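# Assemble two printed parts to match the stand's model

## Task

Join the two printed parts so the result looks like the assembled example standing on the stand. The robot must not topple or be left leaning, and nothing may be knocked over or pushed out of the work area.

## Robot and tools

ROBOT. A Dexmate Vega. It has a wheeled base with two steering front wheels and a free rear caster. Its torso folds in a Z through three joints: torso_hip_rad, torso_knee_rad and torso_waist_rad. The chest's forward lean equals knee - hip - waist. The head has head_pan_rad, head_tilt_rad and head_camera_tilt_rad. There are two seven-joint arms, each with a two-finger gripper and a wrist camera. The cameras are head_camera (896x560), left_wrist_camera and right_wrist_camera (both 672x420). The start posture is the torso preset stand (hip, knee, waist = 0.469, 1.617, 1.048). Other presets: stand_high 0.78, 1.57, 0.44; lean_20 0.52, 1.05, 0.18; lean_45 0.52, 1.05, -0.26; low_lean_45 0, 0, -0.79. Fold the arms before going to low_lean_45. The folded arm, in key order from shoulder pitch to wrist yaw, is left 1, 0.5, -0.6, -2.5, 0, -0.9, 0 and right -1, -0.5, 0.6, -2.5, 0, 0.9, 0.

FRAMES. All positions are in metres. The base frame sits on the floor on the centre line at the turning point, 0.185 m behind the front axle. x points forward, y left and z up. chest, left_hand and right_hand are reported in it. A hand point lies between the fingers, 0.033 m back from the closed tips. In the hand's own axes, the fingers run along z, they close along y, and the back, which carries the camera, faces -x. The reported hand position can be off, more so at long reach. base_odometry is given in the odometry frame, which is the base frame as it stood at the start. It counts wheel turns only, so slipping shows up as travel. Its heading is in rad, positive to the left.

move. This runs one action and returns the state plus the images named in cameras. cameras is a list from head_camera, left_wrist_camera, right_wrist_camera and all; [] asks for none. Omitting it gives all cameras for a call with no action and none otherwise. An action is one of two kinds. The first is base and/or joints, optionally with speeds or min_time_s. The second is target alone, optionally with min_time_s. A call with no action only reports.
- base: an object holding exactly one key. Each is an offset from where the base last reported itself. translate_m is in m, -2 to 2, positive forward. strafe_m is in m, -2 to 2, positive left, and the heading may drift up to about 0.02 rad. rotate_rad is in rad, -3.2 to 3.2, positive counter-clockwise seen from above. The front wheels first steer toward a new direction, which takes up to 1.1 s.
- speeds: an object with the same keys, giving top speed for this action only. translate_m is 0.04 to 0.5 m/s (default 0.3), strafe_m 0.04 to 0.3 m/s, rotate_rad 0.1 to 0.6 rad/s. The last two default to their maximum.
- joints: an object of absolute targets in rad, keyed by joint name. Ranges: hip 0 to 1.57; knee 0 to 3.141; waist -1.57 to 1.57. left_shoulder_pitch_rad -3.041 to 3.041, positive lowers the arm. left_shoulder_yaw_rad -0.423 to 1.523. Left upper-arm roll and forearm roll -3.041 to 3.041. Elbow -3.041 to 0.214, where 0 is straight and negative bends up. left_wrist_pitch_rad -1.366 to 1.366, positive tips the hand down. left_wrist_yaw_rad -1.348 to 1.087. Grippers 0 (shut) to 0.785. The right arm mirrors the left: shoulder pitch negative lowers it, shoulder yaw -1.523 to 0.423, wrist pitch negative tips down, wrist yaw -1.087 to 1.348. head_pan_rad -2.792 to 2.792; head_tilt_rad -1.483 to 1.483; head_camera_tilt_rad -1.483 to 1.378, positive looks down.
- target: one absolute hand pose in the base frame. side is "left" or "right". x, y, z are in m, -3 to 3. pitch_deg is -30 to 95, where 90 points the fingers down and 0 is level. heading_deg is 0 for fingers ahead, positive counter-clockwise. roll_deg defaults to 0, where the jaw line is level. heading and roll each run -360 to 360. line_only true allows only a straight-line path. Each target is checked against the robot's own body, not the scene. The hand goes straight where possible; otherwise it follows an arc that may swing the elbow wide or flip the hand. If a move plays only in part, repeat the same target.
- min_time_s: 0.1 to 8 s, the shortest duration for arm and head motions.

RESULTS. The move line reads done, or else the worst status. base_status, joint_status, left_hand_status and right_hand_status report each motion. Hand results: reached means within 10 mm and 2 degrees; short gives the remaining error; refused gives a reason. Other words: off_target (came to rest away from the target, possibly still pushing), contact_stop (an arm pushed near full torque for about 0.6 s; its whole group stops), contact_stop_at_<key>, time_out, not_followed (a self-collision check held the arm back), unfinished, and limit_stop_at_motor_heat. turned_by_wheels and turned_by_imu give rad turned since the last result. An IMU reading over 0.03 rad after a straight or sideways drive suggests a bump. base_tilt gives forward/right lean in degrees, with about 2 degrees of error. on_its_own lists motion the call did not ask for. Joint torques are in N m, and Motor temperatures appear per arm. MOTOR HOT shows from 65 °C, and at 80 °C the arm stops for 30 to 60 s. A torque fault freezes an arm for 10 s. If a move or wait is refused, later calls in the same reply do not run.

OTHER TOOLS. wait: seconds 0 to 10, plus optional cameras. zoom_image: camera plus region [x0, y0, x1, y1] in pixels of that camera's newest image, at most 504 wide and 504 high. read_manual: section "licences" only. finished_scene: ends the scene for good; scene may be 1 or omitted. The assembly must stay as it is without the robot.

GRIPPER. The finger gap at the hand point is about 0.24 x angle - 0.002 m. The fingers are soft, so their angle does not show whether something is held. Commanding below the fitting angle squeezes, and too hard a squeeze can shoot a part out.

AVOID. Tipping: nothing prevents a fall, and a fallen robot cannot recover. Arms pressing on or striking each other. Driving hard into furniture, since the base does not stop on contact. Driving faster than default while leaning with a load. Dropping parts or releasing them while they move. Knocking items off the work area. Leaving an arm pushing after a stop: back it off first.

Each tool is called after "Request:" as name([rows], argument=value, ...), one row to a line, values as JSON.

## Session

Request:
move()

Scene clock: 0.00 s.
Joint torques (N m): no reading
Motor temperatures (°C): left_arm=[36 38 42 42 45 49 48] | right_arm=[39 39 43 40 41 42 44]
base_odometry: x=+0.000 y=+0.000 heading=+0.000
turned_by_wheels: +0.000
turned_by_imu: +0.000
base_tilt: forward=-0.1 right=-0.1
base_status: not commanded
joint_positions: torso_hip_rad=+0.469 torso_knee_rad=+1.617 torso_waist_rad=+1.048 left_shoulder_pitch_rad=+2.197 left_shoulder_yaw_rad=+0.018 left_upper_arm_roll_rad=-0.007 left_elbow_rad=-1.085 left_forearm_roll_rad=-0.011 left_wrist_pitch_rad=-0.498 left_wrist_yaw_rad=+0.014 left_gripper_rad=+0.005 right_shoulder_pitch_rad=-2.195 right_shoulder_yaw_rad=+0.009 right_upper_arm_roll_rad=-0.004 right_elbow_rad=-1.105 right_forearm_roll_rad=-0.020 right_wrist_pitch_rad=+0.514 right_wrist_yaw_rad=-0.019 right_gripper_rad=+0.005 head_pan_rad=+0.000 head_tilt_rad=+0.000 head_camera_tilt_rad=+0.000
joint_status: not commanded
chest: x=-0.0112 y=+0.0000 z=+1.4155 quat_wxyz=(+0.999, +0.000, +0.050, +0.000) (m; base frame)
left_hand: x=+0.1699 y=+0.2483 z=+0.6208 quat_wxyz=(+0.416, -0.002, +0.909, +0.014) pitch_deg=+40.9 heading_deg=+2.0 roll_deg=+1.8 back=up (m; base frame)
right_hand: x=+0.1850 y=-0.2251 z=+0.6324 quat_wxyz=(+0.432, -0.002, +0.902, -0.004) pitch_deg=+38.8 heading_deg=-0.4 roll_deg=-0.7 back=up (m; base frame)
pictures: head_camera, left_wrist_camera, right_wrist_camera

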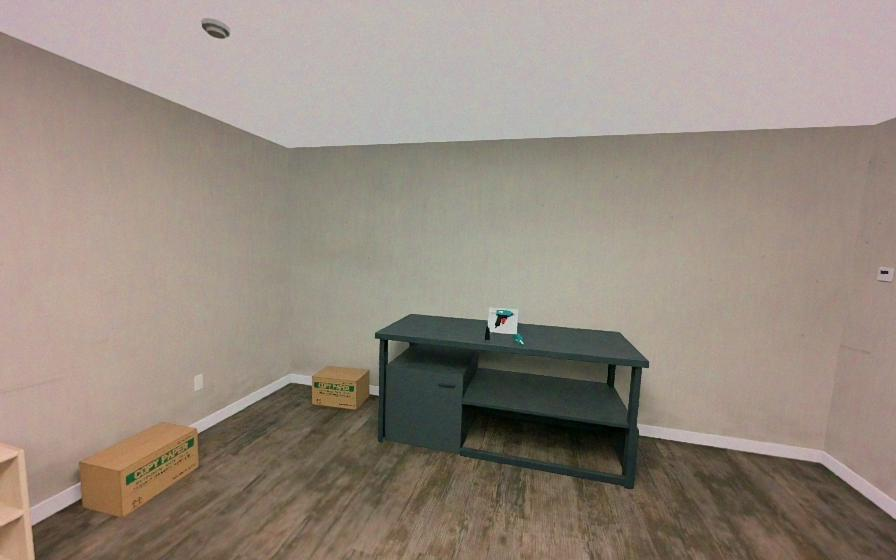

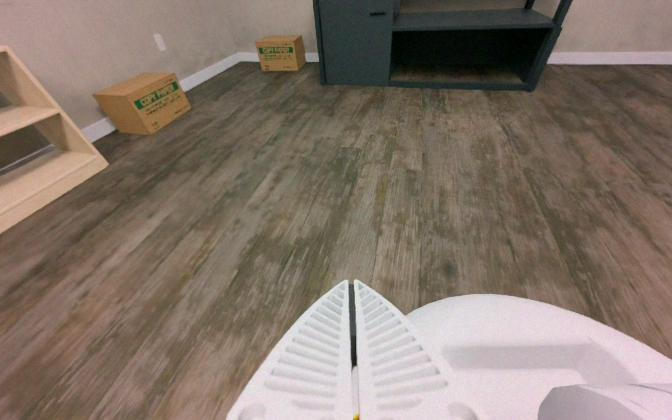

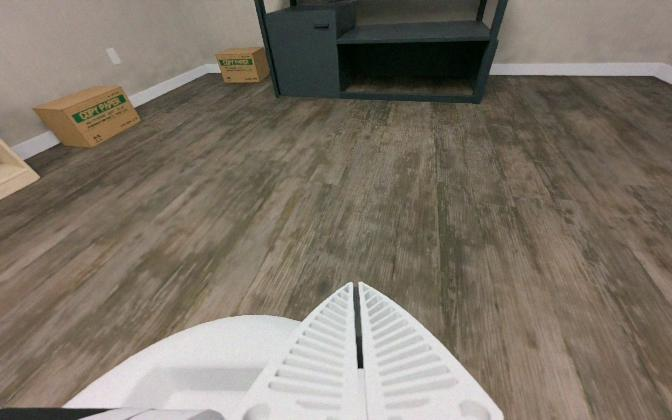

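Request:
zoom_image(camera="head_camera", region=[440, 290, 580, 370])

Request:
zoom_image(camera="head_camera", region=[360, 290, 660, 490])

Scaled by 3.600 from the camera's 896x560 image, which has a finer 960x600 frame.

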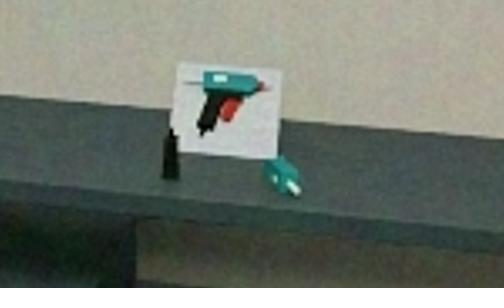

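Scaled by 1.680 from the camera's 896x560 image, which has a finer 960x600 frame.

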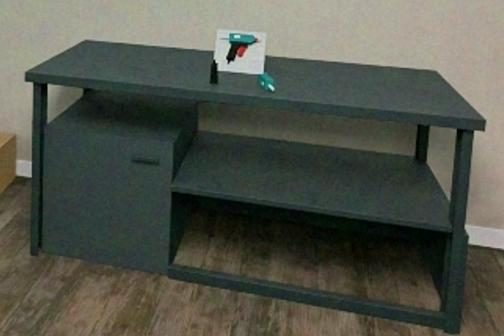

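Request:
move(base={"rotate_rad":-0.22}, joints={"head_camera_tilt_rad":0.45})

Request:
move(base={"translate_m":1.4}, speeds={"translate_m":0.5}, cameras=["head_camera"])

Request:
zoom_image(camera="head_camera", region=[340, 180, 600, 400])

Scene clock: 2.33 s.
Joint torques (N m): left_arm=[6.73 0.8 1.16 -1.31 -0.01 -1.43 0.06] | right_arm=[-4.18 2.68 2.27 -1.87 0.42 0.79 -0.01]
move: done
base_odometry: x=+0.000 y=+0.000 heading=-0.219
turned_by_wheels: -0.219
turned_by_imu: -0.214
base_tilt: forward=-0.1 right=-0.1
base_status: done
joint_positions: torso_hip_rad=+0.469 torso_knee_rad=+1.617 torso_waist_rad=+1.048 left_shoulder_pitch_rad=+2.197 left_shoulder_yaw_rad=+0.018 left_upper_arm_roll_rad=-0.007 left_elbow_rad=-1.085 left_forearm_roll_rad=-0.011 left_wrist_pitch_rad=-0.498 left_wrist_yaw_rad=+0.014 left_gripper_rad=+0.005 right_shoulder_pitch_rad=-2.195 right_shoulder_yaw_rad=+0.009 right_upper_arm_roll_rad=-0.004 right_elbow_rad=-1.105 right_forearm_roll_rad=-0.020 right_wrist_pitch_rad=+0.514 right_wrist_yaw_rad=-0.019 right_gripper_rad=+0.005 head_pan_rad=+0.000 head_tilt_rad=+0.000 head_camera_tilt_rad=+0.449
joint_status: all done
chest: x=-0.0112 y=+0.0000 z=+1.4155 quat_wxyz=(+0.999, +0.000, +0.050, +0.000) (m; base frame)
left_hand: x=+0.1699 y=+0.2483 z=+0.6208 quat_wxyz=(+0.416, -0.002, +0.909, +0.014) pitch_deg=+40.9 heading_deg=+2.0 roll_deg=+1.8 back=up (m; base frame)
right_hand: x=+0.1850 y=-0.2251 z=+0.6324 quat_wxyz=(+0.432, -0.002, +0.902, -0.004) pitch_deg=+38.8 heading_deg=-0.4 roll_deg=-0.7 back=up (m; base frame)
pictures: none

Scene clock: 7.80 s.
Joint torques (N m): left_arm=[8.28 2.16 -0.23 -0.04 -0.16 -1.21 -0.12] | right_arm=[-2.57 -0.04 0.4 -1.87 -0.22 1.35 0.27]
move: done
base_odometry: x=+1.367 y=-0.305 heading=-0.220
turned_by_wheels: -0.001
turned_by_imu: -0.001
base_tilt: forward=-0.1 right=-0.1
base_status: done
joint_positions: torso_hip_rad=+0.469 torso_knee_rad=+1.617 torso_waist_rad=+1.048 left_shoulder_pitch_rad=+2.197 left_shoulder_yaw_rad=+0.018 left_upper_arm_roll_rad=-0.007 left_elbow_rad=-1.085 left_forearm_roll_rad=-0.011 left_wrist_pitch_rad=-0.498 left_wrist_yaw_rad=+0.014 left_gripper_rad=+0.005 right_shoulder_pitch_rad=-2.195 right_shoulder_yaw_rad=+0.009 right_upper_arm_roll_rad=-0.004 right_elbow_rad=-1.105 right_forearm_roll_rad=-0.020 right_wrist_pitch_rad=+0.514 right_wrist_yaw_rad=-0.019 right_gripper_rad=+0.005 head_pan_rad=+0.000 head_tilt_rad=+0.000 head_camera_tilt_rad=+0.449
joint_status: not commanded
chest: x=-0.0111 y=+0.0000 z=+1.4155 quat_wxyz=(+0.999, +0.000, +0.050, +0.000) (m; base frame)
left_hand: x=+0.1699 y=+0.2483 z=+0.6208 quat_wxyz=(+0.416, -0.002, +0.909, +0.014) pitch_deg=+40.9 heading_deg=+2.0 roll_deg=+1.8 back=up (m; base frame)
right_hand: x=+0.1850 y=-0.2251 z=+0.6324 quat_wxyz=(+0.432, -0.002, +0.902, -0.004) pitch_deg=+38.8 heading_deg=-0.4 roll_deg=-0.7 back=up (m; base frame)
pictures: head_camera
camera_calibration:
head_camera: T_world_to_cam=[[0.0240448, -0.998734, 0.0441768, -0.0382748], [-0.52906, -0.0502067, -0.847098, 1.26613], [0.848244, -0.00300388, -0.529598, 0.811619], [0, 0, 0, 1]] pos_world=[-0.017671, 0.02778, 1.50406]

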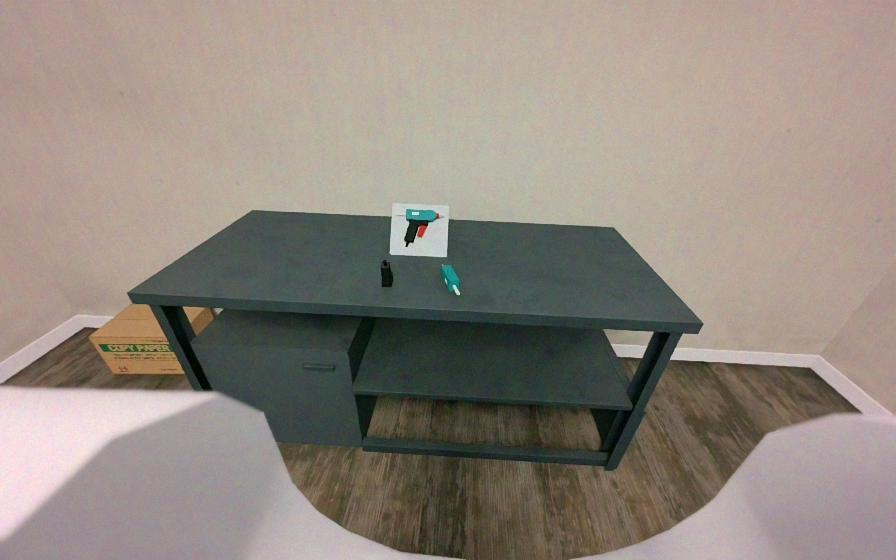

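Scaled by 1.938 from the camera's 896x560 image, which has a finer 960x600 frame.

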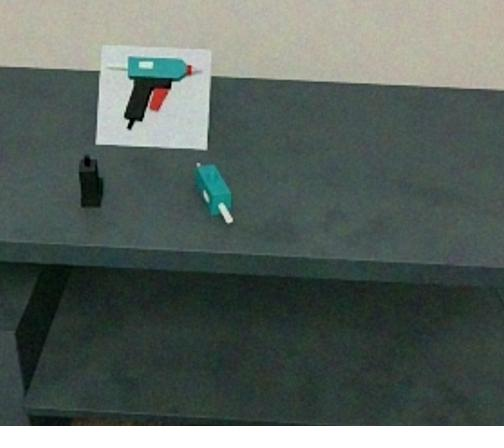

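Request:
move(target={"side":"left","x":0.42,"y":0.28,"z":1.1,"pitch_deg":60,"heading_deg":0})

Request:
move(target={"side":"right","x":0.42,"y":-0.28,"z":1.1,"pitch_deg":60,"heading_deg":0})

Request:
move(base={"strafe_m":0.12}, joints={"head_camera_tilt_rad":0.7})

Request:
move(base={"translate_m":0.32}, cameras=["all"])

Request:
zoom_image(camera="head_camera", region=[340, 120, 560, 320])

Scene clock: 17.17 s.
Joint torques (N m): left_arm=[-10.17 9.67 -13.09 -0.45 0.46 0.85 -0.61] | right_arm=[-4.07 -0.32 0.96 -1.86 0.21 1.68 0.12]
move: done
base_odometry: x=+1.367 y=-0.305 heading=-0.220
turned_by_wheels: +0.000
turned_by_imu: +0.000
base_tilt: forward=-0.1 right=-0.2
base_status: not commanded
joint_positions: torso_hip_rad=+0.469 torso_knee_rad=+1.617 torso_waist_rad=+1.048 left_shoulder_pitch_rad=+1.575 left_shoulder_yaw_rad=+1.378 left_upper_arm_roll_rad=-0.216 left_elbow_rad=-2.397 left_forearm_roll_rad=+0.569 left_wrist_pitch_rad=-0.771 left_wrist_yaw_rad=-1.343 left_gripper_rad=+0.005 right_shoulder_pitch_rad=-2.195 right_shoulder_yaw_rad=+0.009 right_upper_arm_roll_rad=-0.004 right_elbow_rad=-1.105 right_forearm_roll_rad=-0.020 right_wrist_pitch_rad=+0.514 right_wrist_yaw_rad=-0.019 right_gripper_rad=+0.005 head_pan_rad=+0.000 head_tilt_rad=+0.000 head_camera_tilt_rad=+0.449
joint_status: not commanded
chest: x=-0.0111 y=+0.0000 z=+1.4155 quat_wxyz=(+0.999, +0.000, +0.050, +0.000) (m; base frame)
left_hand: x=+0.4195 y=+0.2782 z=+1.0979 quat_wxyz=(+0.006, +0.967, +0.003, +0.256) pitch_deg=+60.3 heading_deg=-1.1 roll_deg=-1.5 back=down (m; base frame)
left_hand_status: reached (checked arc [a long move; over the whole arc the hand travels 0.67 m to end 0.54 m from its start, up to 0.13 m off the straight line; left_shoulder_yaw_rad turns most, 1.36 rad; on the way or at its end the hand turns up to 180 deg from its attitude at the start], planned for 4.6 s): 3 mm and 0.8 deg off.
right_hand: x=+0.1850 y=-0.2251 z=+0.6324 quat_wxyz=(+0.432, -0.002, +0.902, -0.004) pitch_deg=+38.8 heading_deg=-0.4 roll_deg=-0.7 back=up (m; base frame)
pictures: none

Scene clock: 23.73 s.
Joint torques (N m): left_arm=[-10.29 11.1 -11.25 -1.39 -0.01 -0.01 -0.38] | right_arm=[12.86 -5.75 11.18 0.14 0.28 0.11 0.2]
move: done
base_odometry: x=+1.367 y=-0.305 heading=-0.220
turned_by_wheels: +0.000
turned_by_imu: +0.000
base_tilt: forward=-0.1 right=-0.1
base_status: not commanded
joint_positions: torso_hip_rad=+0.469 torso_knee_rad=+1.617 torso_waist_rad=+1.048 left_shoulder_pitch_rad=+1.573 left_shoulder_yaw_rad=+1.383 left_upper_arm_roll_rad=-0.217 left_elbow_rad=-2.402 left_forearm_roll_rad=+0.571 left_wrist_pitch_rad=-0.772 left_wrist_yaw_rad=-1.348 left_gripper_rad=+0.005 right_shoulder_pitch_rad=-1.708 right_shoulder_yaw_rad=-1.492 right_upper_arm_roll_rad=+0.321 right_elbow_rad=-2.392 right_forearm_roll_rad=-0.586 right_wrist_pitch_rad=+0.707 right_wrist_yaw_rad=+1.233 right_gripper_rad=+0.005 head_pan_rad=+0.000 head_tilt_rad=+0.000 head_camera_tilt_rad=+0.449
joint_status: not commanded
chest: x=-0.0111 y=+0.0000 z=+1.4155 quat_wxyz=(+0.999, +0.000, +0.050, +0.000) (m; base frame)
left_hand: x=+0.4199 y=+0.2799 z=+1.0998 quat_wxyz=(+0.000, +0.966, +0.000, +0.259) pitch_deg=+60.0 heading_deg=-0.1 roll_deg=-0.1 back=down (m; base frame)
right_hand: x=+0.4196 y=-0.2789 z=+1.0982 quat_wxyz=(+0.005, -0.967, +0.003, -0.256) pitch_deg=+60.3 heading_deg=+0.9 roll_deg=+1.3 back=down (m; base frame)
right_hand_status: reached (checked arc [a long move; over the whole arc the hand travels 0.61 m to end 0.53 m from its start, up to 0.10 m off the straight line; right_shoulder_yaw_rad turns most, 1.51 rad; on the way or at its end the hand turns up to 180 deg from its attitude at the start], planned for 5.0 s): 2 mm and 0.7 deg off.
pictures: none

Scene clock: 26.93 s.
Joint torques (N m): left_arm=[-9.87 10.05 -11.85 0.3 0.07 0.53 -0.49] | right_arm=[13.23 -8.58 11.53 -0.55 -0.29 -0.4 -0.06]
move: done
base_odometry: x=+1.393 y=-0.187 heading=-0.222
turned_by_wheels: -0.003
turned_by_imu: -0.004
base_tilt: forward=-0.1 right=-0.1
base_status: done
joint_positions: torso_hip_rad=+0.469 torso_knee_rad=+1.617 torso_waist_rad=+1.048 left_shoulder_pitch_rad=+1.573 left_shoulder_yaw_rad=+1.383 left_upper_arm_roll_rad=-0.217 left_elbow_rad=-2.402 left_forearm_roll_rad=+0.571 left_wrist_pitch_rad=-0.772 left_wrist_yaw_rad=-1.348 left_gripper_rad=+0.005 right_shoulder_pitch_rad=-1.707 right_shoulder_yaw_rad=-1.498 right_upper_arm_roll_rad=+0.322 right_elbow_rad=-2.397 right_forearm_roll_rad=-0.588 right_wrist_pitch_rad=+0.708 right_wrist_yaw_rad=+1.238 right_gripper_rad=+0.005 head_pan_rad=+0.000 head_tilt_rad=+0.000 head_camera_tilt_rad=+0.699
joint_status: all done
chest: x=-0.0112 y=+0.0000 z=+1.4155 quat_wxyz=(+0.999, +0.000, +0.050, +0.000) (m; base frame)
left_hand: x=+0.4199 y=+0.2799 z=+1.0999 quat_wxyz=(+0.000, +0.966, +0.000, +0.259) pitch_deg=+60.0 heading_deg=+0.0 roll_deg=+0.0 back=down (m; base frame)
right_hand: x=+0.4199 y=-0.2800 z=+1.0998 quat_wxyz=(+0.000, -0.966, +0.000, -0.259) pitch_deg=+60.0 heading_deg=+0.0 roll_deg=+0.0 back=down (m; base frame)
pictures: none

Scene clock: 30.23 s.
Joint torques (N m): left_arm=[-12.91 9.74 -11.03 -0.11 -0.05 0.59 -0.44] | right_arm=[13.01 -5.24 12.01 -0.97 0.04 -0.46 0.39]
move: done
base_odometry: x=+1.705 y=-0.257 heading=-0.223
turned_by_wheels: -0.001
turned_by_imu: +0.001
base_tilt: forward=+0.0 right=-0.1
base_status: done
joint_positions: torso_hip_rad=+0.469 torso_knee_rad=+1.617 torso_waist_rad=+1.048 left_shoulder_pitch_rad=+1.573 left_shoulder_yaw_rad=+1.383 left_upper_arm_roll_rad=-0.217 left_elbow_rad=-2.402 left_forearm_roll_rad=+0.571 left_wrist_pitch_rad=-0.772 left_wrist_yaw_rad=-1.348 left_gripper_rad=+0.005 right_shoulder_pitch_rad=-1.707 right_shoulder_yaw_rad=-1.498 right_upper_arm_roll_rad=+0.322 right_elbow_rad=-2.397 right_forearm_roll_rad=-0.588 right_wrist_pitch_rad=+0.708 right_wrist_yaw_rad=+1.238 right_gripper_rad=+0.005 head_pan_rad=+0.000 head_tilt_rad=+0.000 head_camera_tilt_rad=+0.699
joint_status: not commanded
chest: x=-0.0111 y=+0.0000 z=+1.4155 quat_wxyz=(+0.999, +0.000, +0.050, +0.000) (m; base frame)
left_hand: x=+0.4199 y=+0.2799 z=+1.0999 quat_wxyz=(+0.000, +0.966, +0.000, +0.259) pitch_deg=+60.0 heading_deg=+0.0 roll_deg=+0.0 back=down (m; base frame)
right_hand: x=+0.4199 y=-0.2800 z=+1.0998 quat_wxyz=(+0.000, -0.966, +0.000, -0.259) pitch_deg=+60.0 heading_deg=+0.0 roll_deg=+0.0 back=down (m; base frame)
pictures: head_camera, left_wrist_camera, right_wrist_camera
camera_calibration:
head_camera: T_world_to_cam=[[0.0342224, -0.998734, 0.0368578, -0.0266288], [-0.722117, -0.050206, -0.689946, 1.01807], [0.690923, -0.00300402, -0.722922, 1.08592], [0, 0, 0, 1]] pos_world=[-0.0142158, 0.02778, 1.48843]
left_wrist_camera: T_world_to_cam=[[0.0260868, 0.999656, -0.002858, -0.284149], [0.844003, -0.0204927, 0.535947, -0.867926], [0.535704, -0.0163933, -0.844247, 0.850619], [0, 0, 0, 1]] pos_world=[0.284265, 0.280209, 1.18248]
right_wrist_camera: T_world_to_cam=[[0.0616883, 0.998065, 0.00782594, 0.253177], [0.841753, -0.0562371, 0.536926, -0.892364], [0.536327, -0.0265345, -0.843593, 0.836017], [0, 0, 0, 1]] pos_world=[0.287154, -0.280688, 1.18241]

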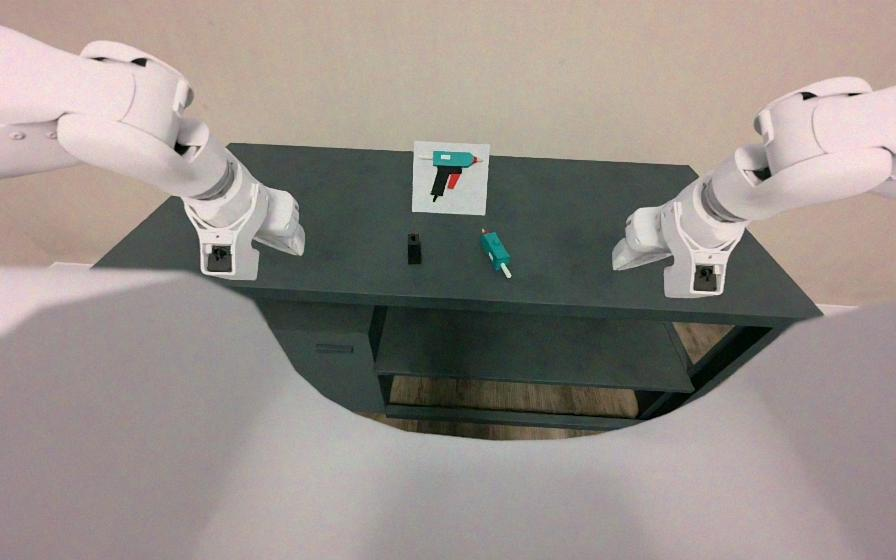

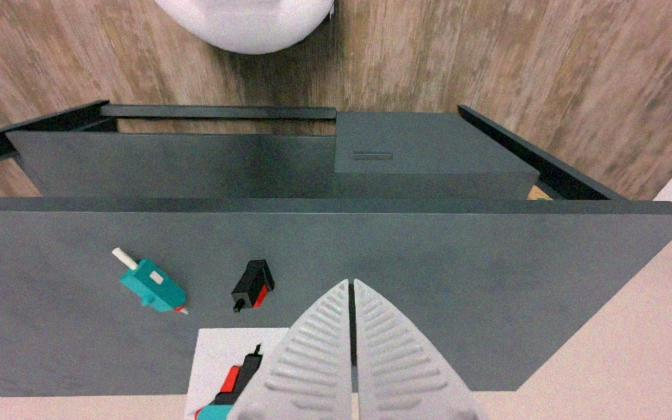

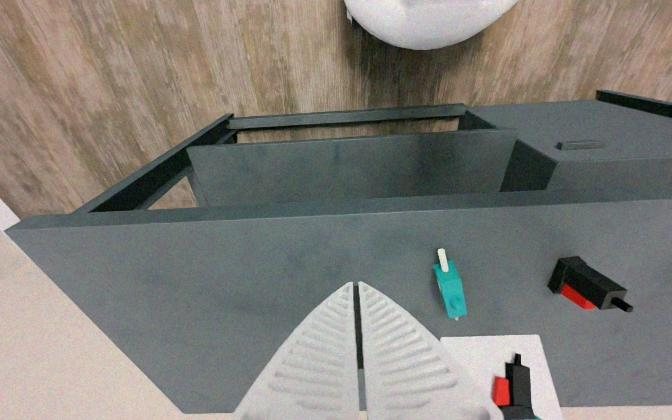

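Scaled by 2.291 from the camera's 896x560 image, which has a finer 960x600 frame.

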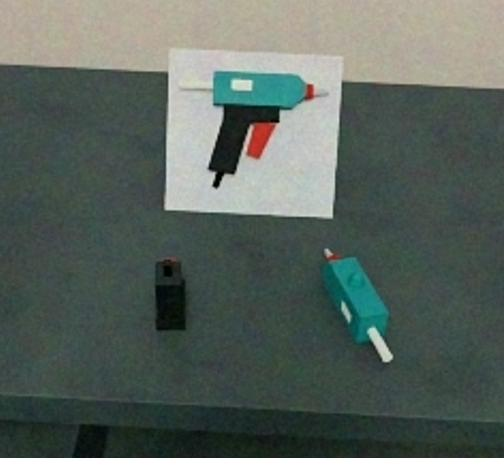

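Request:
move(target={"side":"left","x":0.6,"y":0.13,"z":1.12,"pitch_deg":90,"heading_deg":0}, cameras=["all"])

Request:
zoom_image(camera="left_wrist_camera", region=[200, 120, 500, 420])

Scene clock: 31.07 s.
Joint torques (N m): left_arm=[-13.3 9.8 -12.88 -0.34 -0.22 0.78 -0.56] | right_arm=[12.8 -6.79 12.24 -0.83 0.03 0.07 0.22]
move: refused
base_odometry: x=+1.705 y=-0.257 heading=-0.223
turned_by_wheels: +0.000
turned_by_imu: +0.000
base_tilt: forward=-0.1 right=-0.1
base_status: not commanded
joint_positions: torso_hip_rad=+0.469 torso_knee_rad=+1.617 torso_waist_rad=+1.048 left_shoulder_pitch_rad=+1.573 left_shoulder_yaw_rad=+1.383 left_upper_arm_roll_rad=-0.217 left_elbow_rad=-2.402 left_forearm_roll_rad=+0.571 left_wrist_pitch_rad=-0.772 left_wrist_yaw_rad=-1.348 left_gripper_rad=+0.005 right_shoulder_pitch_rad=-1.707 right_shoulder_yaw_rad=-1.498 right_upper_arm_roll_rad=+0.322 right_elbow_rad=-2.397 right_forearm_roll_rad=-0.588 right_wrist_pitch_rad=+0.708 right_wrist_yaw_rad=+1.238 right_gripper_rad=+0.005 head_pan_rad=+0.000 head_tilt_rad=+0.000 head_camera_tilt_rad=+0.699
joint_status: not commanded
chest: x=-0.0111 y=+0.0000 z=+1.4155 quat_wxyz=(+0.999, +0.000, +0.050, +0.000) (m; base frame)
left_hand: x=+0.4199 y=+0.2799 z=+1.0999 quat_wxyz=(+0.000, +0.966, +0.000, +0.259) pitch_deg=+60.0 heading_deg=+0.0 roll_deg=+0.0 back=down (m; base frame)
left_hand_status: refused: no posture of the arm gets there (left_upper_arm_roll_rad and left_wrist_pitch_rad at their limits): the closest leaves the hand 1.3 cm and 7 deg from the pose. Nothing moved. At pitch 75 a posture exists at this place; the way there is not checked.
right_hand: x=+0.4199 y=-0.2800 z=+1.0998 quat_wxyz=(+0.000, -0.966, +0.000, -0.259) pitch_deg=+60.0 heading_deg=+0.0 roll_deg=+0.0 back=down (m; base frame)
pictures: head_camera, left_wrist_camera, right_wrist_camera
camera_calibration:
head_camera: T_world_to_cam=[[0.0342224, -0.998734, 0.0368578, -0.0266288], [-0.722117, -0.050206, -0.689946, 1.01807], [0.690923, -0.00300402, -0.722922, 1.08592], [0, 0, 0, 1]] pos_world=[-0.0142158, 0.02778, 1.48843]
left_wrist_camera: T_world_to_cam=[[0.0260868, 0.999656, -0.002858, -0.284149], [0.844003, -0.0204927, 0.535947, -0.867926], [0.535704, -0.0163933, -0.844247, 0.850619], [0, 0, 0, 1]] pos_world=[0.284265, 0.280209, 1.18248]
right_wrist_camera: T_world_to_cam=[[0.0616883, 0.998065, 0.00782594, 0.253177], [0.841753, -0.0562371, 0.536926, -0.892364], [0.536327, -0.0265345, -0.843593, 0.836017], [0, 0, 0, 1]] pos_world=[0.287154, -0.280688, 1.18241]

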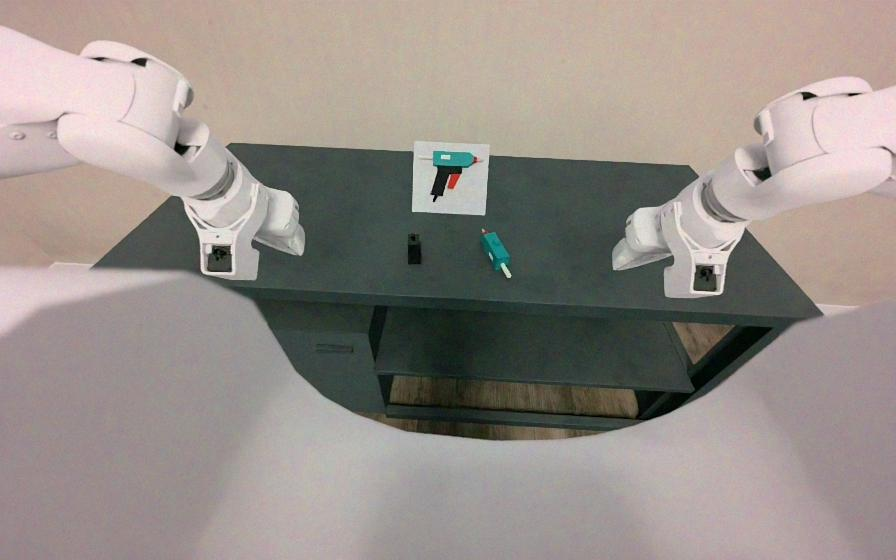

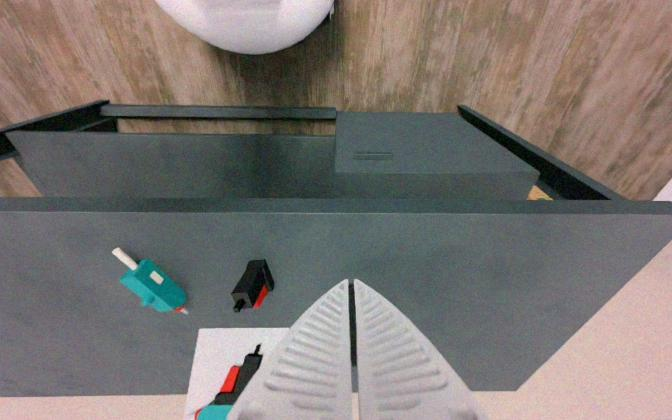

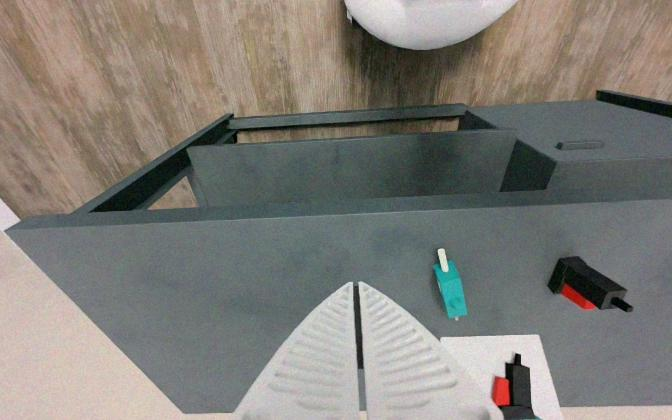

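Scaled by 1.680 from the camera's 672x420 image, which has a finer 960x600 frame.

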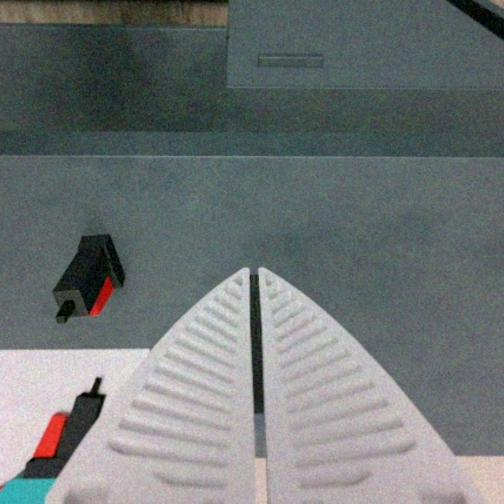

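Request:
move(target={"side":"left","x":0.56,"y":0.2,"z":1.03,"pitch_deg":88,"heading_deg":0}, cameras=["all"])

Request:
zoom_image(camera="left_wrist_camera", region=[0, 100, 400, 420])

Scene clock: 41.00 s.
Joint torques (N m): left_arm=[-24.98 -0.48 -5.8 2.55 -0.6 -1.43 0.39] | right_arm=[12.93 -8.7 11.93 -0.04 0.16 -0.41 0.21]
move: done
base_odometry: x=+1.705 y=-0.257 heading=-0.223
turned_by_wheels: +0.000
turned_by_imu: +0.000
base_tilt: forward=+0.0 right=-0.1
base_status: not commanded
joint_positions: torso_hip_rad=+0.469 torso_knee_rad=+1.617 torso_waist_rad=+1.048 left_shoulder_pitch_rad=+0.025 left_shoulder_yaw_rad=+0.622 left_upper_arm_roll_rad=+1.522 left_elbow_rad=-1.064 left_forearm_roll_rad=+0.306 left_wrist_pitch_rad=-1.116 left_wrist_yaw_rad=-1.334 left_gripper_rad=+0.005 right_shoulder_pitch_rad=-1.707 right_shoulder_yaw_rad=-1.498 right_upper_arm_roll_rad=+0.322 right_elbow_rad=-2.397 right_forearm_roll_rad=-0.588 right_wrist_pitch_rad=+0.708 right_wrist_yaw_rad=+1.238 right_gripper_rad=+0.005 head_pan_rad=+0.000 head_tilt_rad=+0.000 head_camera_tilt_rad=+0.699
joint_status: not commanded
chest: x=-0.0111 y=+0.0000 z=+1.4155 quat_wxyz=(+0.999, +0.000, +0.050, +0.000) (m; base frame)
left_hand: x=+0.5598 y=+0.2002 z=+1.0301 quat_wxyz=(+0.000, +1.000, +0.000, +0.018) pitch_deg=+87.9 heading_deg=+0.0 roll_deg=+0.0 (m; base frame)
left_hand_status: reached (straight line, planned for 8.1 s): 0 mm and 0.1 deg off.
right_hand: x=+0.4199 y=-0.2800 z=+1.0998 quat_wxyz=(+0.000, -0.966, +0.000, -0.259) pitch_deg=+60.0 heading_deg=+0.0 roll_deg=+0.0 back=down (m; base frame)
pictures: head_camera, left_wrist_camera, right_wrist_camera
camera_calibration:
head_camera: T_world_to_cam=[[0.0342224, -0.998734, 0.0368578, -0.0266288], [-0.722117, -0.050206, -0.689946, 1.01807], [0.690923, -0.00300402, -0.722922, 1.08592], [0, 0, 0, 1]] pos_world=[-0.0142158, 0.02778, 1.48843]
left_wrist_camera: T_world_to_cam=[[0.0218873, 0.999656, -0.0144263, -0.194086], [0.996711, -0.0206921, 0.0783521, -0.564289], [0.0780266, -0.0160937, -0.996821, 1.12876], [0, 0, 0, 1]] pos_world=[0.478608, 0.200509, 1.16659]
right_wrist_camera: T_world_to_cam=[[0.0616883, 0.998065, 0.00782594, 0.253177], [0.841753, -0.0562371, 0.536926, -0.892364], [0.536327, -0.0265345, -0.843593, 0.836017], [0, 0, 0, 1]] pos_world=[0.287154, -0.280688, 1.18241]

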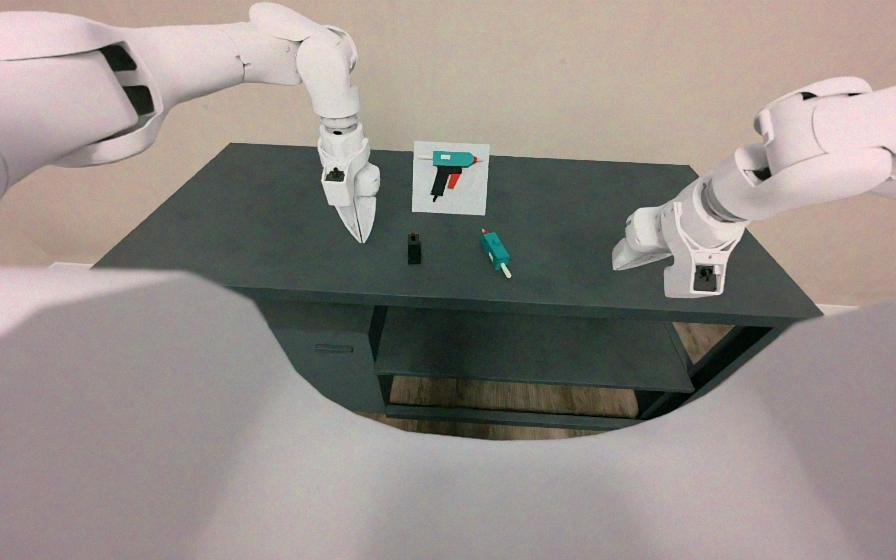

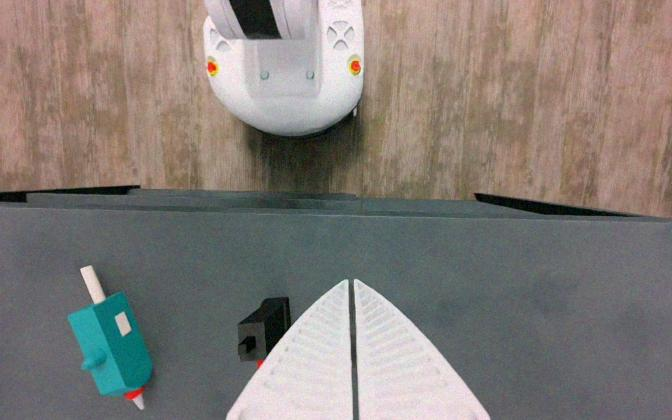

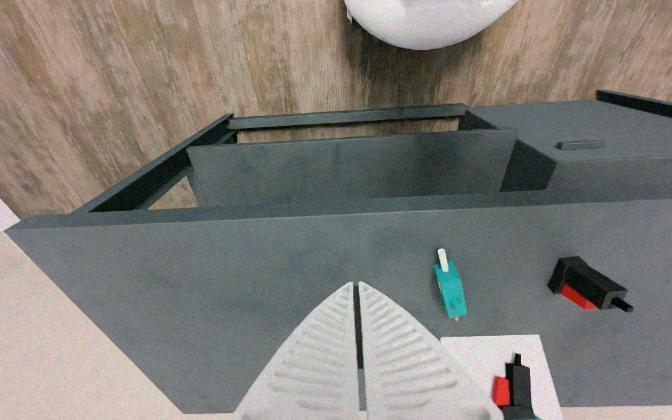

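Scaled by 1.260 from the camera's 672x420 image, which has a finer 960x600 frame.

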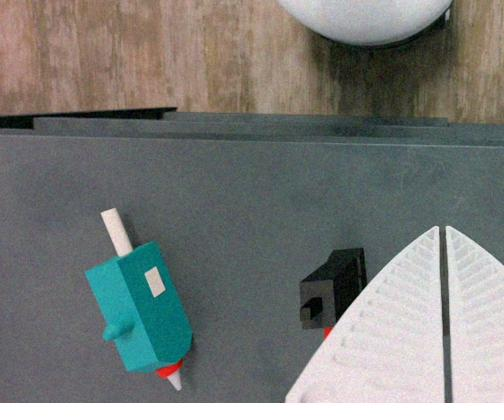

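Request:
move(joints={"left_gripper_rad":0.3})

Request:
move(target={"side":"left","x":0.618,"y":0.112,"z":1.05,"pitch_deg":88,"heading_deg":0,"line_only":true}, cameras=["all"])

Request:
zoom_image(camera="left_wrist_camera", region=[150, 120, 500, 420])

Request:
zoom_image(camera="head_camera", region=[360, 160, 560, 300])

Scene clock: 43.03 s.
Joint torques (N m): left_arm=[-25.79 -0.87 -6.2 1.78 -0.91 -0.89 0.36] | right_arm=[12.44 -7.69 12.33 0.76 -0.55 -0.55 0]
move: done
base_odometry: x=+1.705 y=-0.257 heading=-0.223
turned_by_wheels: +0.000
turned_by_imu: +0.000
base_tilt: forward=-0.1 right=-0.1
base_status: not commanded
joint_positions: torso_hip_rad=+0.469 torso_knee_rad=+1.617 torso_waist_rad=+1.048 left_shoulder_pitch_rad=+0.025 left_shoulder_yaw_rad=+0.619 left_upper_arm_roll_rad=+1.522 left_elbow_rad=-1.059 left_forearm_roll_rad=+0.306 left_wrist_pitch_rad=-1.119 left_wrist_yaw_rad=-1.334 left_gripper_rad=+0.300 right_shoulder_pitch_rad=-1.707 right_shoulder_yaw_rad=-1.498 right_upper_arm_roll_rad=+0.322 right_elbow_rad=-2.397 right_forearm_roll_rad=-0.588 right_wrist_pitch_rad=+0.708 right_wrist_yaw_rad=+1.238 right_gripper_rad=+0.005 head_pan_rad=+0.000 head_tilt_rad=+0.000 head_camera_tilt_rad=+0.699
joint_status: all done
chest: x=-0.0111 y=+0.0000 z=+1.4155 quat_wxyz=(+0.999, +0.000, +0.050, +0.000) (m; base frame)
left_hand: x=+0.5600 y=+0.2000 z=+1.0300 quat_wxyz=(+0.000, +1.000, +0.000, +0.017) pitch_deg=+88.0 heading_deg=+0.0 roll_deg=+0.0 (m; base frame)
right_hand: x=+0.4199 y=-0.2800 z=+1.0998 quat_wxyz=(+0.000, -0.966, +0.000, -0.259) pitch_deg=+60.0 heading_deg=+0.0 roll_deg=+0.0 back=down (m; base frame)
pictures: none

Scene clock: 43.33 s.
Joint torques (N m): left_arm=[-25.6 -0.55 -4.66 4.58 -0.62 -0.29 0.39] | right_arm=[12.11 -5.6 11.11 -0.9 0.15 0.01 -0.07]
move: refused
base_odometry: x=+1.705 y=-0.257 heading=-0.223
turned_by_wheels: +0.000
turned_by_imu: +0.000
base_tilt: forward=+0.0 right=-0.1
base_status: not commanded
joint_positions: torso_hip_rad=+0.469 torso_knee_rad=+1.617 torso_waist_rad=+1.048 left_shoulder_pitch_rad=+0.025 left_shoulder_yaw_rad=+0.619 left_upper_arm_roll_rad=+1.522 left_elbow_rad=-1.059 left_forearm_roll_rad=+0.306 left_wrist_pitch_rad=-1.119 left_wrist_yaw_rad=-1.334 left_gripper_rad=+0.300 right_shoulder_pitch_rad=-1.707 right_shoulder_yaw_rad=-1.498 right_upper_arm_roll_rad=+0.322 right_elbow_rad=-2.397 right_forearm_roll_rad=-0.588 right_wrist_pitch_rad=+0.708 right_wrist_yaw_rad=+1.238 right_gripper_rad=+0.005 head_pan_rad=+0.000 head_tilt_rad=+0.000 head_camera_tilt_rad=+0.699
joint_status: not commanded
chest: x=-0.0111 y=+0.0000 z=+1.4155 quat_wxyz=(+0.999, +0.000, +0.050, +0.000) (m; base frame)
left_hand: x=+0.5600 y=+0.2000 z=+1.0300 quat_wxyz=(+0.000, +1.000, +0.000, +0.017) pitch_deg=+88.0 heading_deg=+0.0 roll_deg=+0.0 (m; base frame)
left_hand_status: refused: no posture of the arm gets there (out of reach): the closest leaves the hand 2.6 cm and 1 deg from the pose. Nothing moved. At pitch 73 a posture exists at this place; the way there is not checked.
right_hand: x=+0.4199 y=-0.2800 z=+1.0998 quat_wxyz=(+0.000, -0.966, +0.000, -0.259) pitch_deg=+60.0 heading_deg=+0.0 roll_deg=+0.0 back=down (m; base frame)
pictures: head_camera, left_wrist_camera, right_wrist_camera
camera_calibration:
head_camera: T_world_to_cam=[[0.0342224, -0.998734, 0.0368578, -0.0266288], [-0.722117, -0.050206, -0.689946, 1.01807], [0.690923, -0.00300402, -0.722922, 1.08592], [0, 0, 0, 1]] pos_world=[-0.0142158, 0.02778, 1.48843]
left_wrist_camera: T_world_to_cam=[[0.0217661, 0.99966, -0.0143539, -0.19392], [0.996784, -0.0205915, 0.0774459, -0.56359], [0.077124, -0.0159934, -0.996893, 1.12923], [0, 0, 0, 1]] pos_world=[0.478908, 0.200309, 1.16659]
right_wrist_camera: T_world_to_cam=[[0.0616883, 0.998065, 0.00782594, 0.253177], [0.841753, -0.0562371, 0.536926, -0.892364], [0.536327, -0.0265345, -0.843593, 0.836017], [0, 0, 0, 1]] pos_world=[0.287154, -0.280688, 1.18241]

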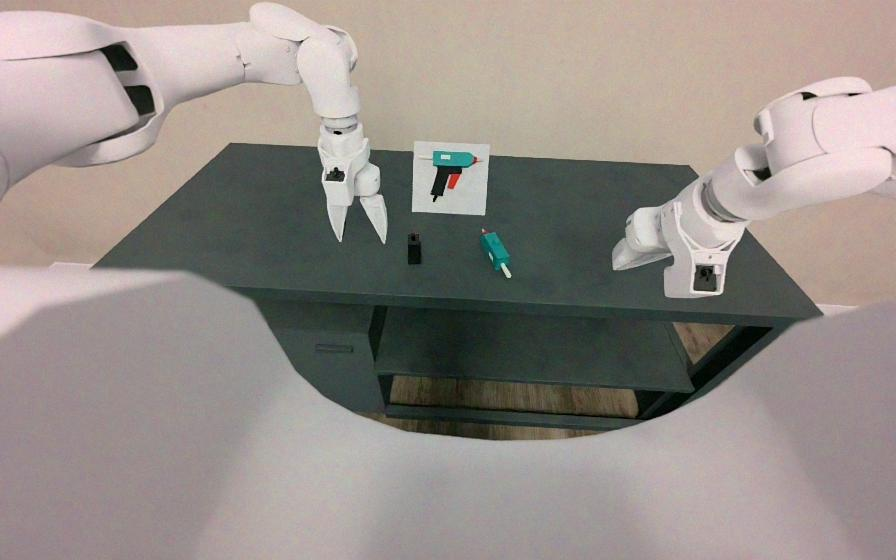

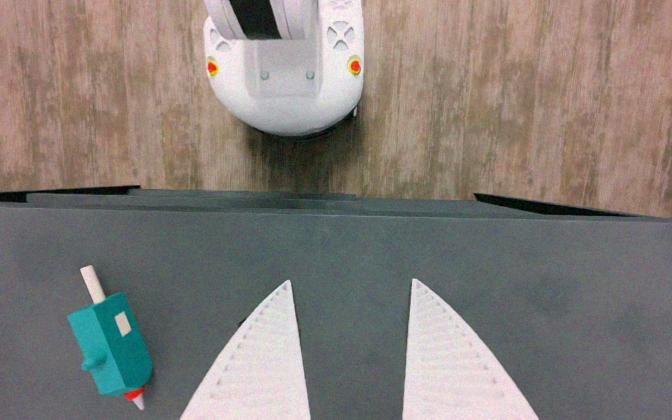

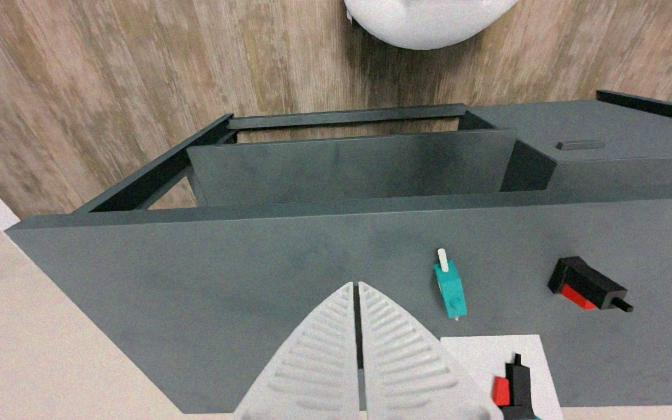

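Scaled by 1.440 from the camera's 672x420 image, which has a finer 960x600 frame.

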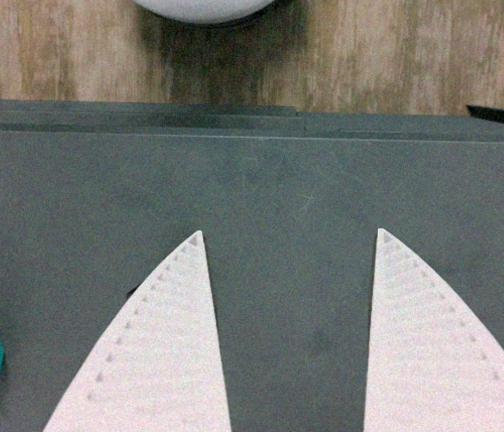

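Scaled by 2.520 from the camera's 896x560 image, which has a finer 960x600 frame.

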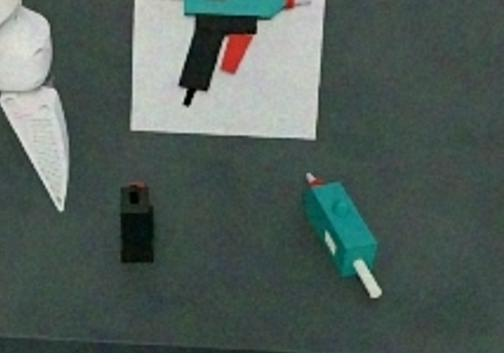

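Request:
move(target={"side":"left","x":0.47,"y":0.28,"z":1.13,"pitch_deg":85,"heading_deg":0})

Request:
move(base={"translate_m":0.08}, joints={"torso_hip_rad":0.35,"torso_knee_rad":1.6,"torso_waist_rad":1.1}, cameras=["all"])

Request:
zoom_image(camera="head_camera", region=[350, 160, 560, 310])

Request:
zoom_image(camera="left_wrist_camera", region=[0, 160, 360, 420])

Request:
zoom_image(camera="right_wrist_camera", region=[372, 200, 672, 420])

Scene clock: 47.97 s.
Joint torques (N m): left_arm=[-23.36 -0.73 -7.35 1.05 -0.97 0.45 -0.41] | right_arm=[12.57 -6.61 12.69 -0.73 -0.13 -0.39 0.46]
move: done
base_odometry: x=+1.705 y=-0.257 heading=-0.223
turned_by_wheels: +0.000
turned_by_imu: +0.000
base_tilt: forward=+0.0 right=-0.2
base_status: not commanded
joint_positions: torso_hip_rad=+0.469 torso_knee_rad=+1.617 torso_waist_rad=+1.048 left_shoulder_pitch_rad=-0.423 left_shoulder_yaw_rad=+1.126 left_upper_arm_roll_rad=+1.894 left_elbow_rad=-1.724 left_forearm_roll_rad=+0.103 left_wrist_pitch_rad=-0.983 left_wrist_yaw_rad=-1.348 left_gripper_rad=+0.300 right_shoulder_pitch_rad=-1.707 right_shoulder_yaw_rad=-1.498 right_upper_arm_roll_rad=+0.322 right_elbow_rad=-2.397 right_forearm_roll_rad=-0.588 right_wrist_pitch_rad=+0.708 right_wrist_yaw_rad=+1.238 right_gripper_rad=+0.005 head_pan_rad=+0.000 head_tilt_rad=+0.000 head_camera_tilt_rad=+0.699
joint_status: not commanded
chest: x=-0.0111 y=+0.0000 z=+1.4155 quat_wxyz=(+0.999, +0.000, +0.050, +0.000) (m; base frame)
left_hand: x=+0.4713 y=+0.2794 z=+1.1293 quat_wxyz=(+0.000, +0.999, +0.000, +0.044) pitch_deg=+85.0 heading_deg=+0.0 roll_deg=+0.0 (m; base frame)
left_hand_status: reached (straight line, planned for 2.5 s): 2 mm and 0.0 deg off.
right_hand: x=+0.4199 y=-0.2800 z=+1.0998 quat_wxyz=(+0.000, -0.966, +0.000, -0.259) pitch_deg=+60.0 heading_deg=+0.0 roll_deg=+0.0 back=down (m; base frame)
pictures: none

Scene clock: 49.63 s.
Joint torques (N m): left_arm=[-21.07 0.03 -7.28 0.23 -1 0.58 -0.27] | right_arm=[11.12 -7.51 12 -1.82 0.48 0.32 0.02]
move: done
base_odometry: x=+1.783 y=-0.275 heading=-0.223
turned_by_wheels: +0.000
turned_by_imu: +0.000
base_tilt: forward=+0.0 right=-0.1
base_status: done
joint_positions: torso_hip_rad=+0.350 torso_knee_rad=+1.600 torso_waist_rad=+1.100 left_shoulder_pitch_rad=-0.428 left_shoulder_yaw_rad=+1.130 left_upper_arm_roll_rad=+1.898 left_elbow_rad=-1.729 left_forearm_roll_rad=+0.102 left_wrist_pitch_rad=-0.983 left_wrist_yaw_rad=-1.348 left_gripper_rad=+0.300 right_shoulder_pitch_rad=-1.707 right_shoulder_yaw_rad=-1.498 right_upper_arm_roll_rad=+0.322 right_elbow_rad=-2.397 right_forearm_roll_rad=-0.588 right_wrist_pitch_rad=+0.708 right_wrist_yaw_rad=+1.238 right_gripper_rad=+0.005 head_pan_rad=+0.000 head_tilt_rad=+0.000 head_camera_tilt_rad=+0.699
joint_status: all done
chest: x=+0.0813 y=+0.0000 z=+1.3821 quat_wxyz=(+0.997, +0.000, +0.075, +0.000) (m; base frame)
left_hand: x=+0.5477 y=+0.2798 z=+1.0730 quat_wxyz=(+0.000, +1.000, +0.000, +0.019) pitch_deg=+87.9 heading_deg=+0.0 roll_deg=+0.0 (m; base frame)
right_hand: x=+0.4960 y=-0.2800 z=+1.0453 quat_wxyz=(+0.000, -0.972, +0.000, -0.234) pitch_deg=+62.9 heading_deg=+0.0 roll_deg=+0.0 back=down (m; base frame)
pictures: head_camera, left_wrist_camera, right_wrist_camera
camera_calibration:
head_camera: T_world_to_cam=[[0.0360267, -0.998734, 0.0350933, -0.0262652], [-0.75582, -0.0502039, -0.652852, 1.01316], [0.653788, -0.0030041, -0.756672, 1.0476], [0, 0, 0, 1]] pos_world=[0.0818054, 0.02778, 1.45506]
left_wrist_camera: T_world_to_cam=[[0.0219316, 0.999651, -0.0146942, -0.272567], [0.9966, -0.0206922, 0.0797574, -0.555382], [0.0794255, -0.0163934, -0.996706, 1.17296], [0, 0, 0, 1]] pos_world=[0.466308, 0.280209, 1.20939]
right_wrist_camera: T_world_to_cam=[[0.0619199, 0.99807, 0.00468413, 0.252073], [0.867562, -0.0561423, 0.49415, -0.895265], [0.49346, -0.026534, -0.869364, 0.797492], [0, 0, 0, 1]] pos_world=[0.367559, -0.280688, 1.13453]

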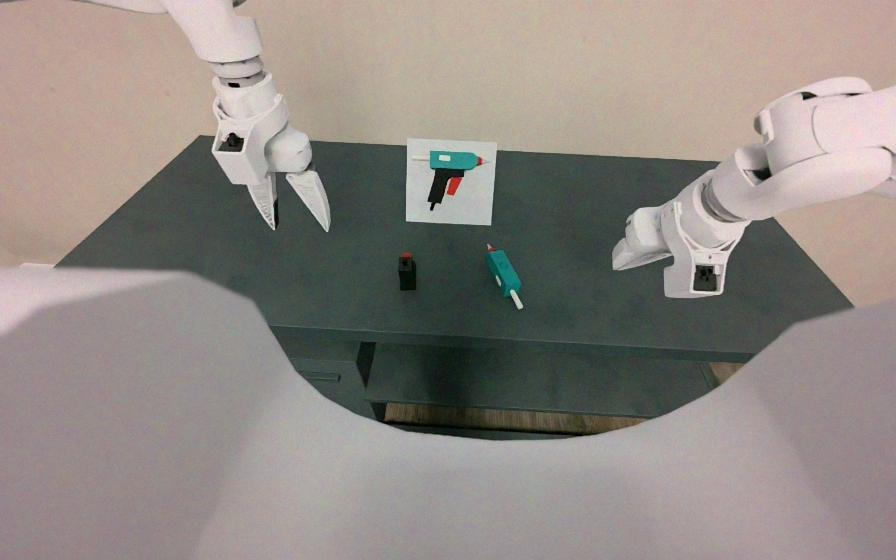

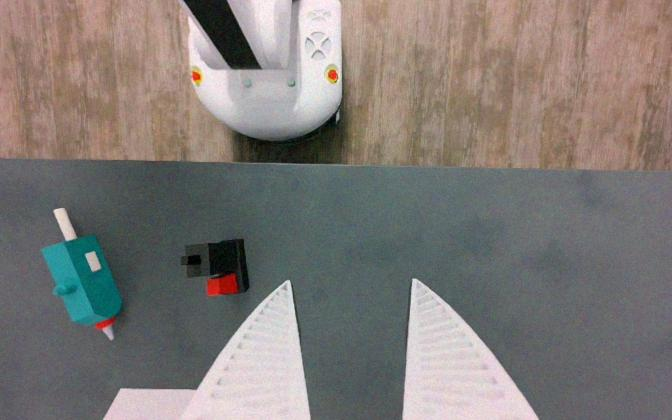

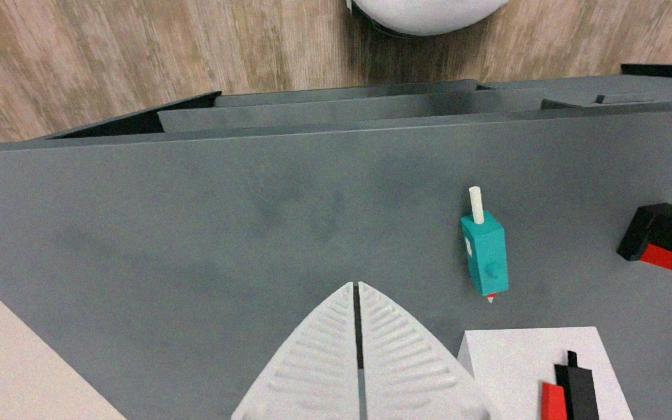

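Scaled by 2.400 from the camera's 896x560 image, which has a finer 960x600 frame.

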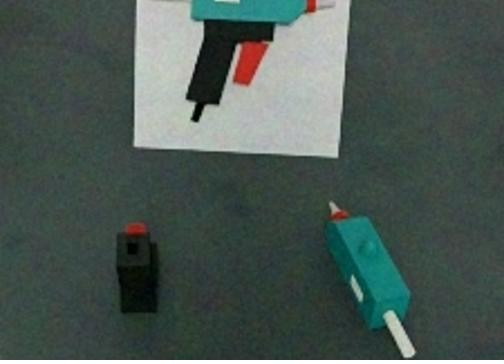

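Scaled by 1.400 from the camera's 672x420 image, which has a finer 960x600 frame.

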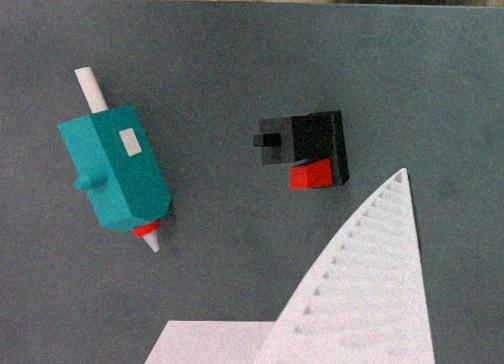

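Scaled by 1.680 from the camera's 672x420 image, which has a finer 960x600 frame.

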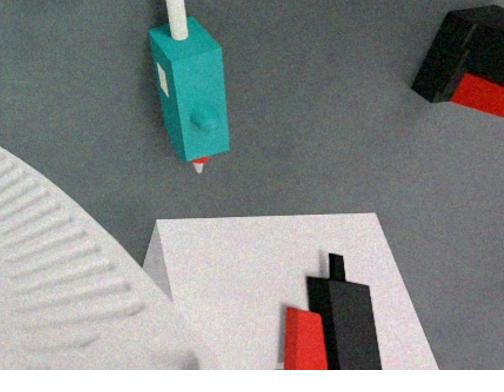

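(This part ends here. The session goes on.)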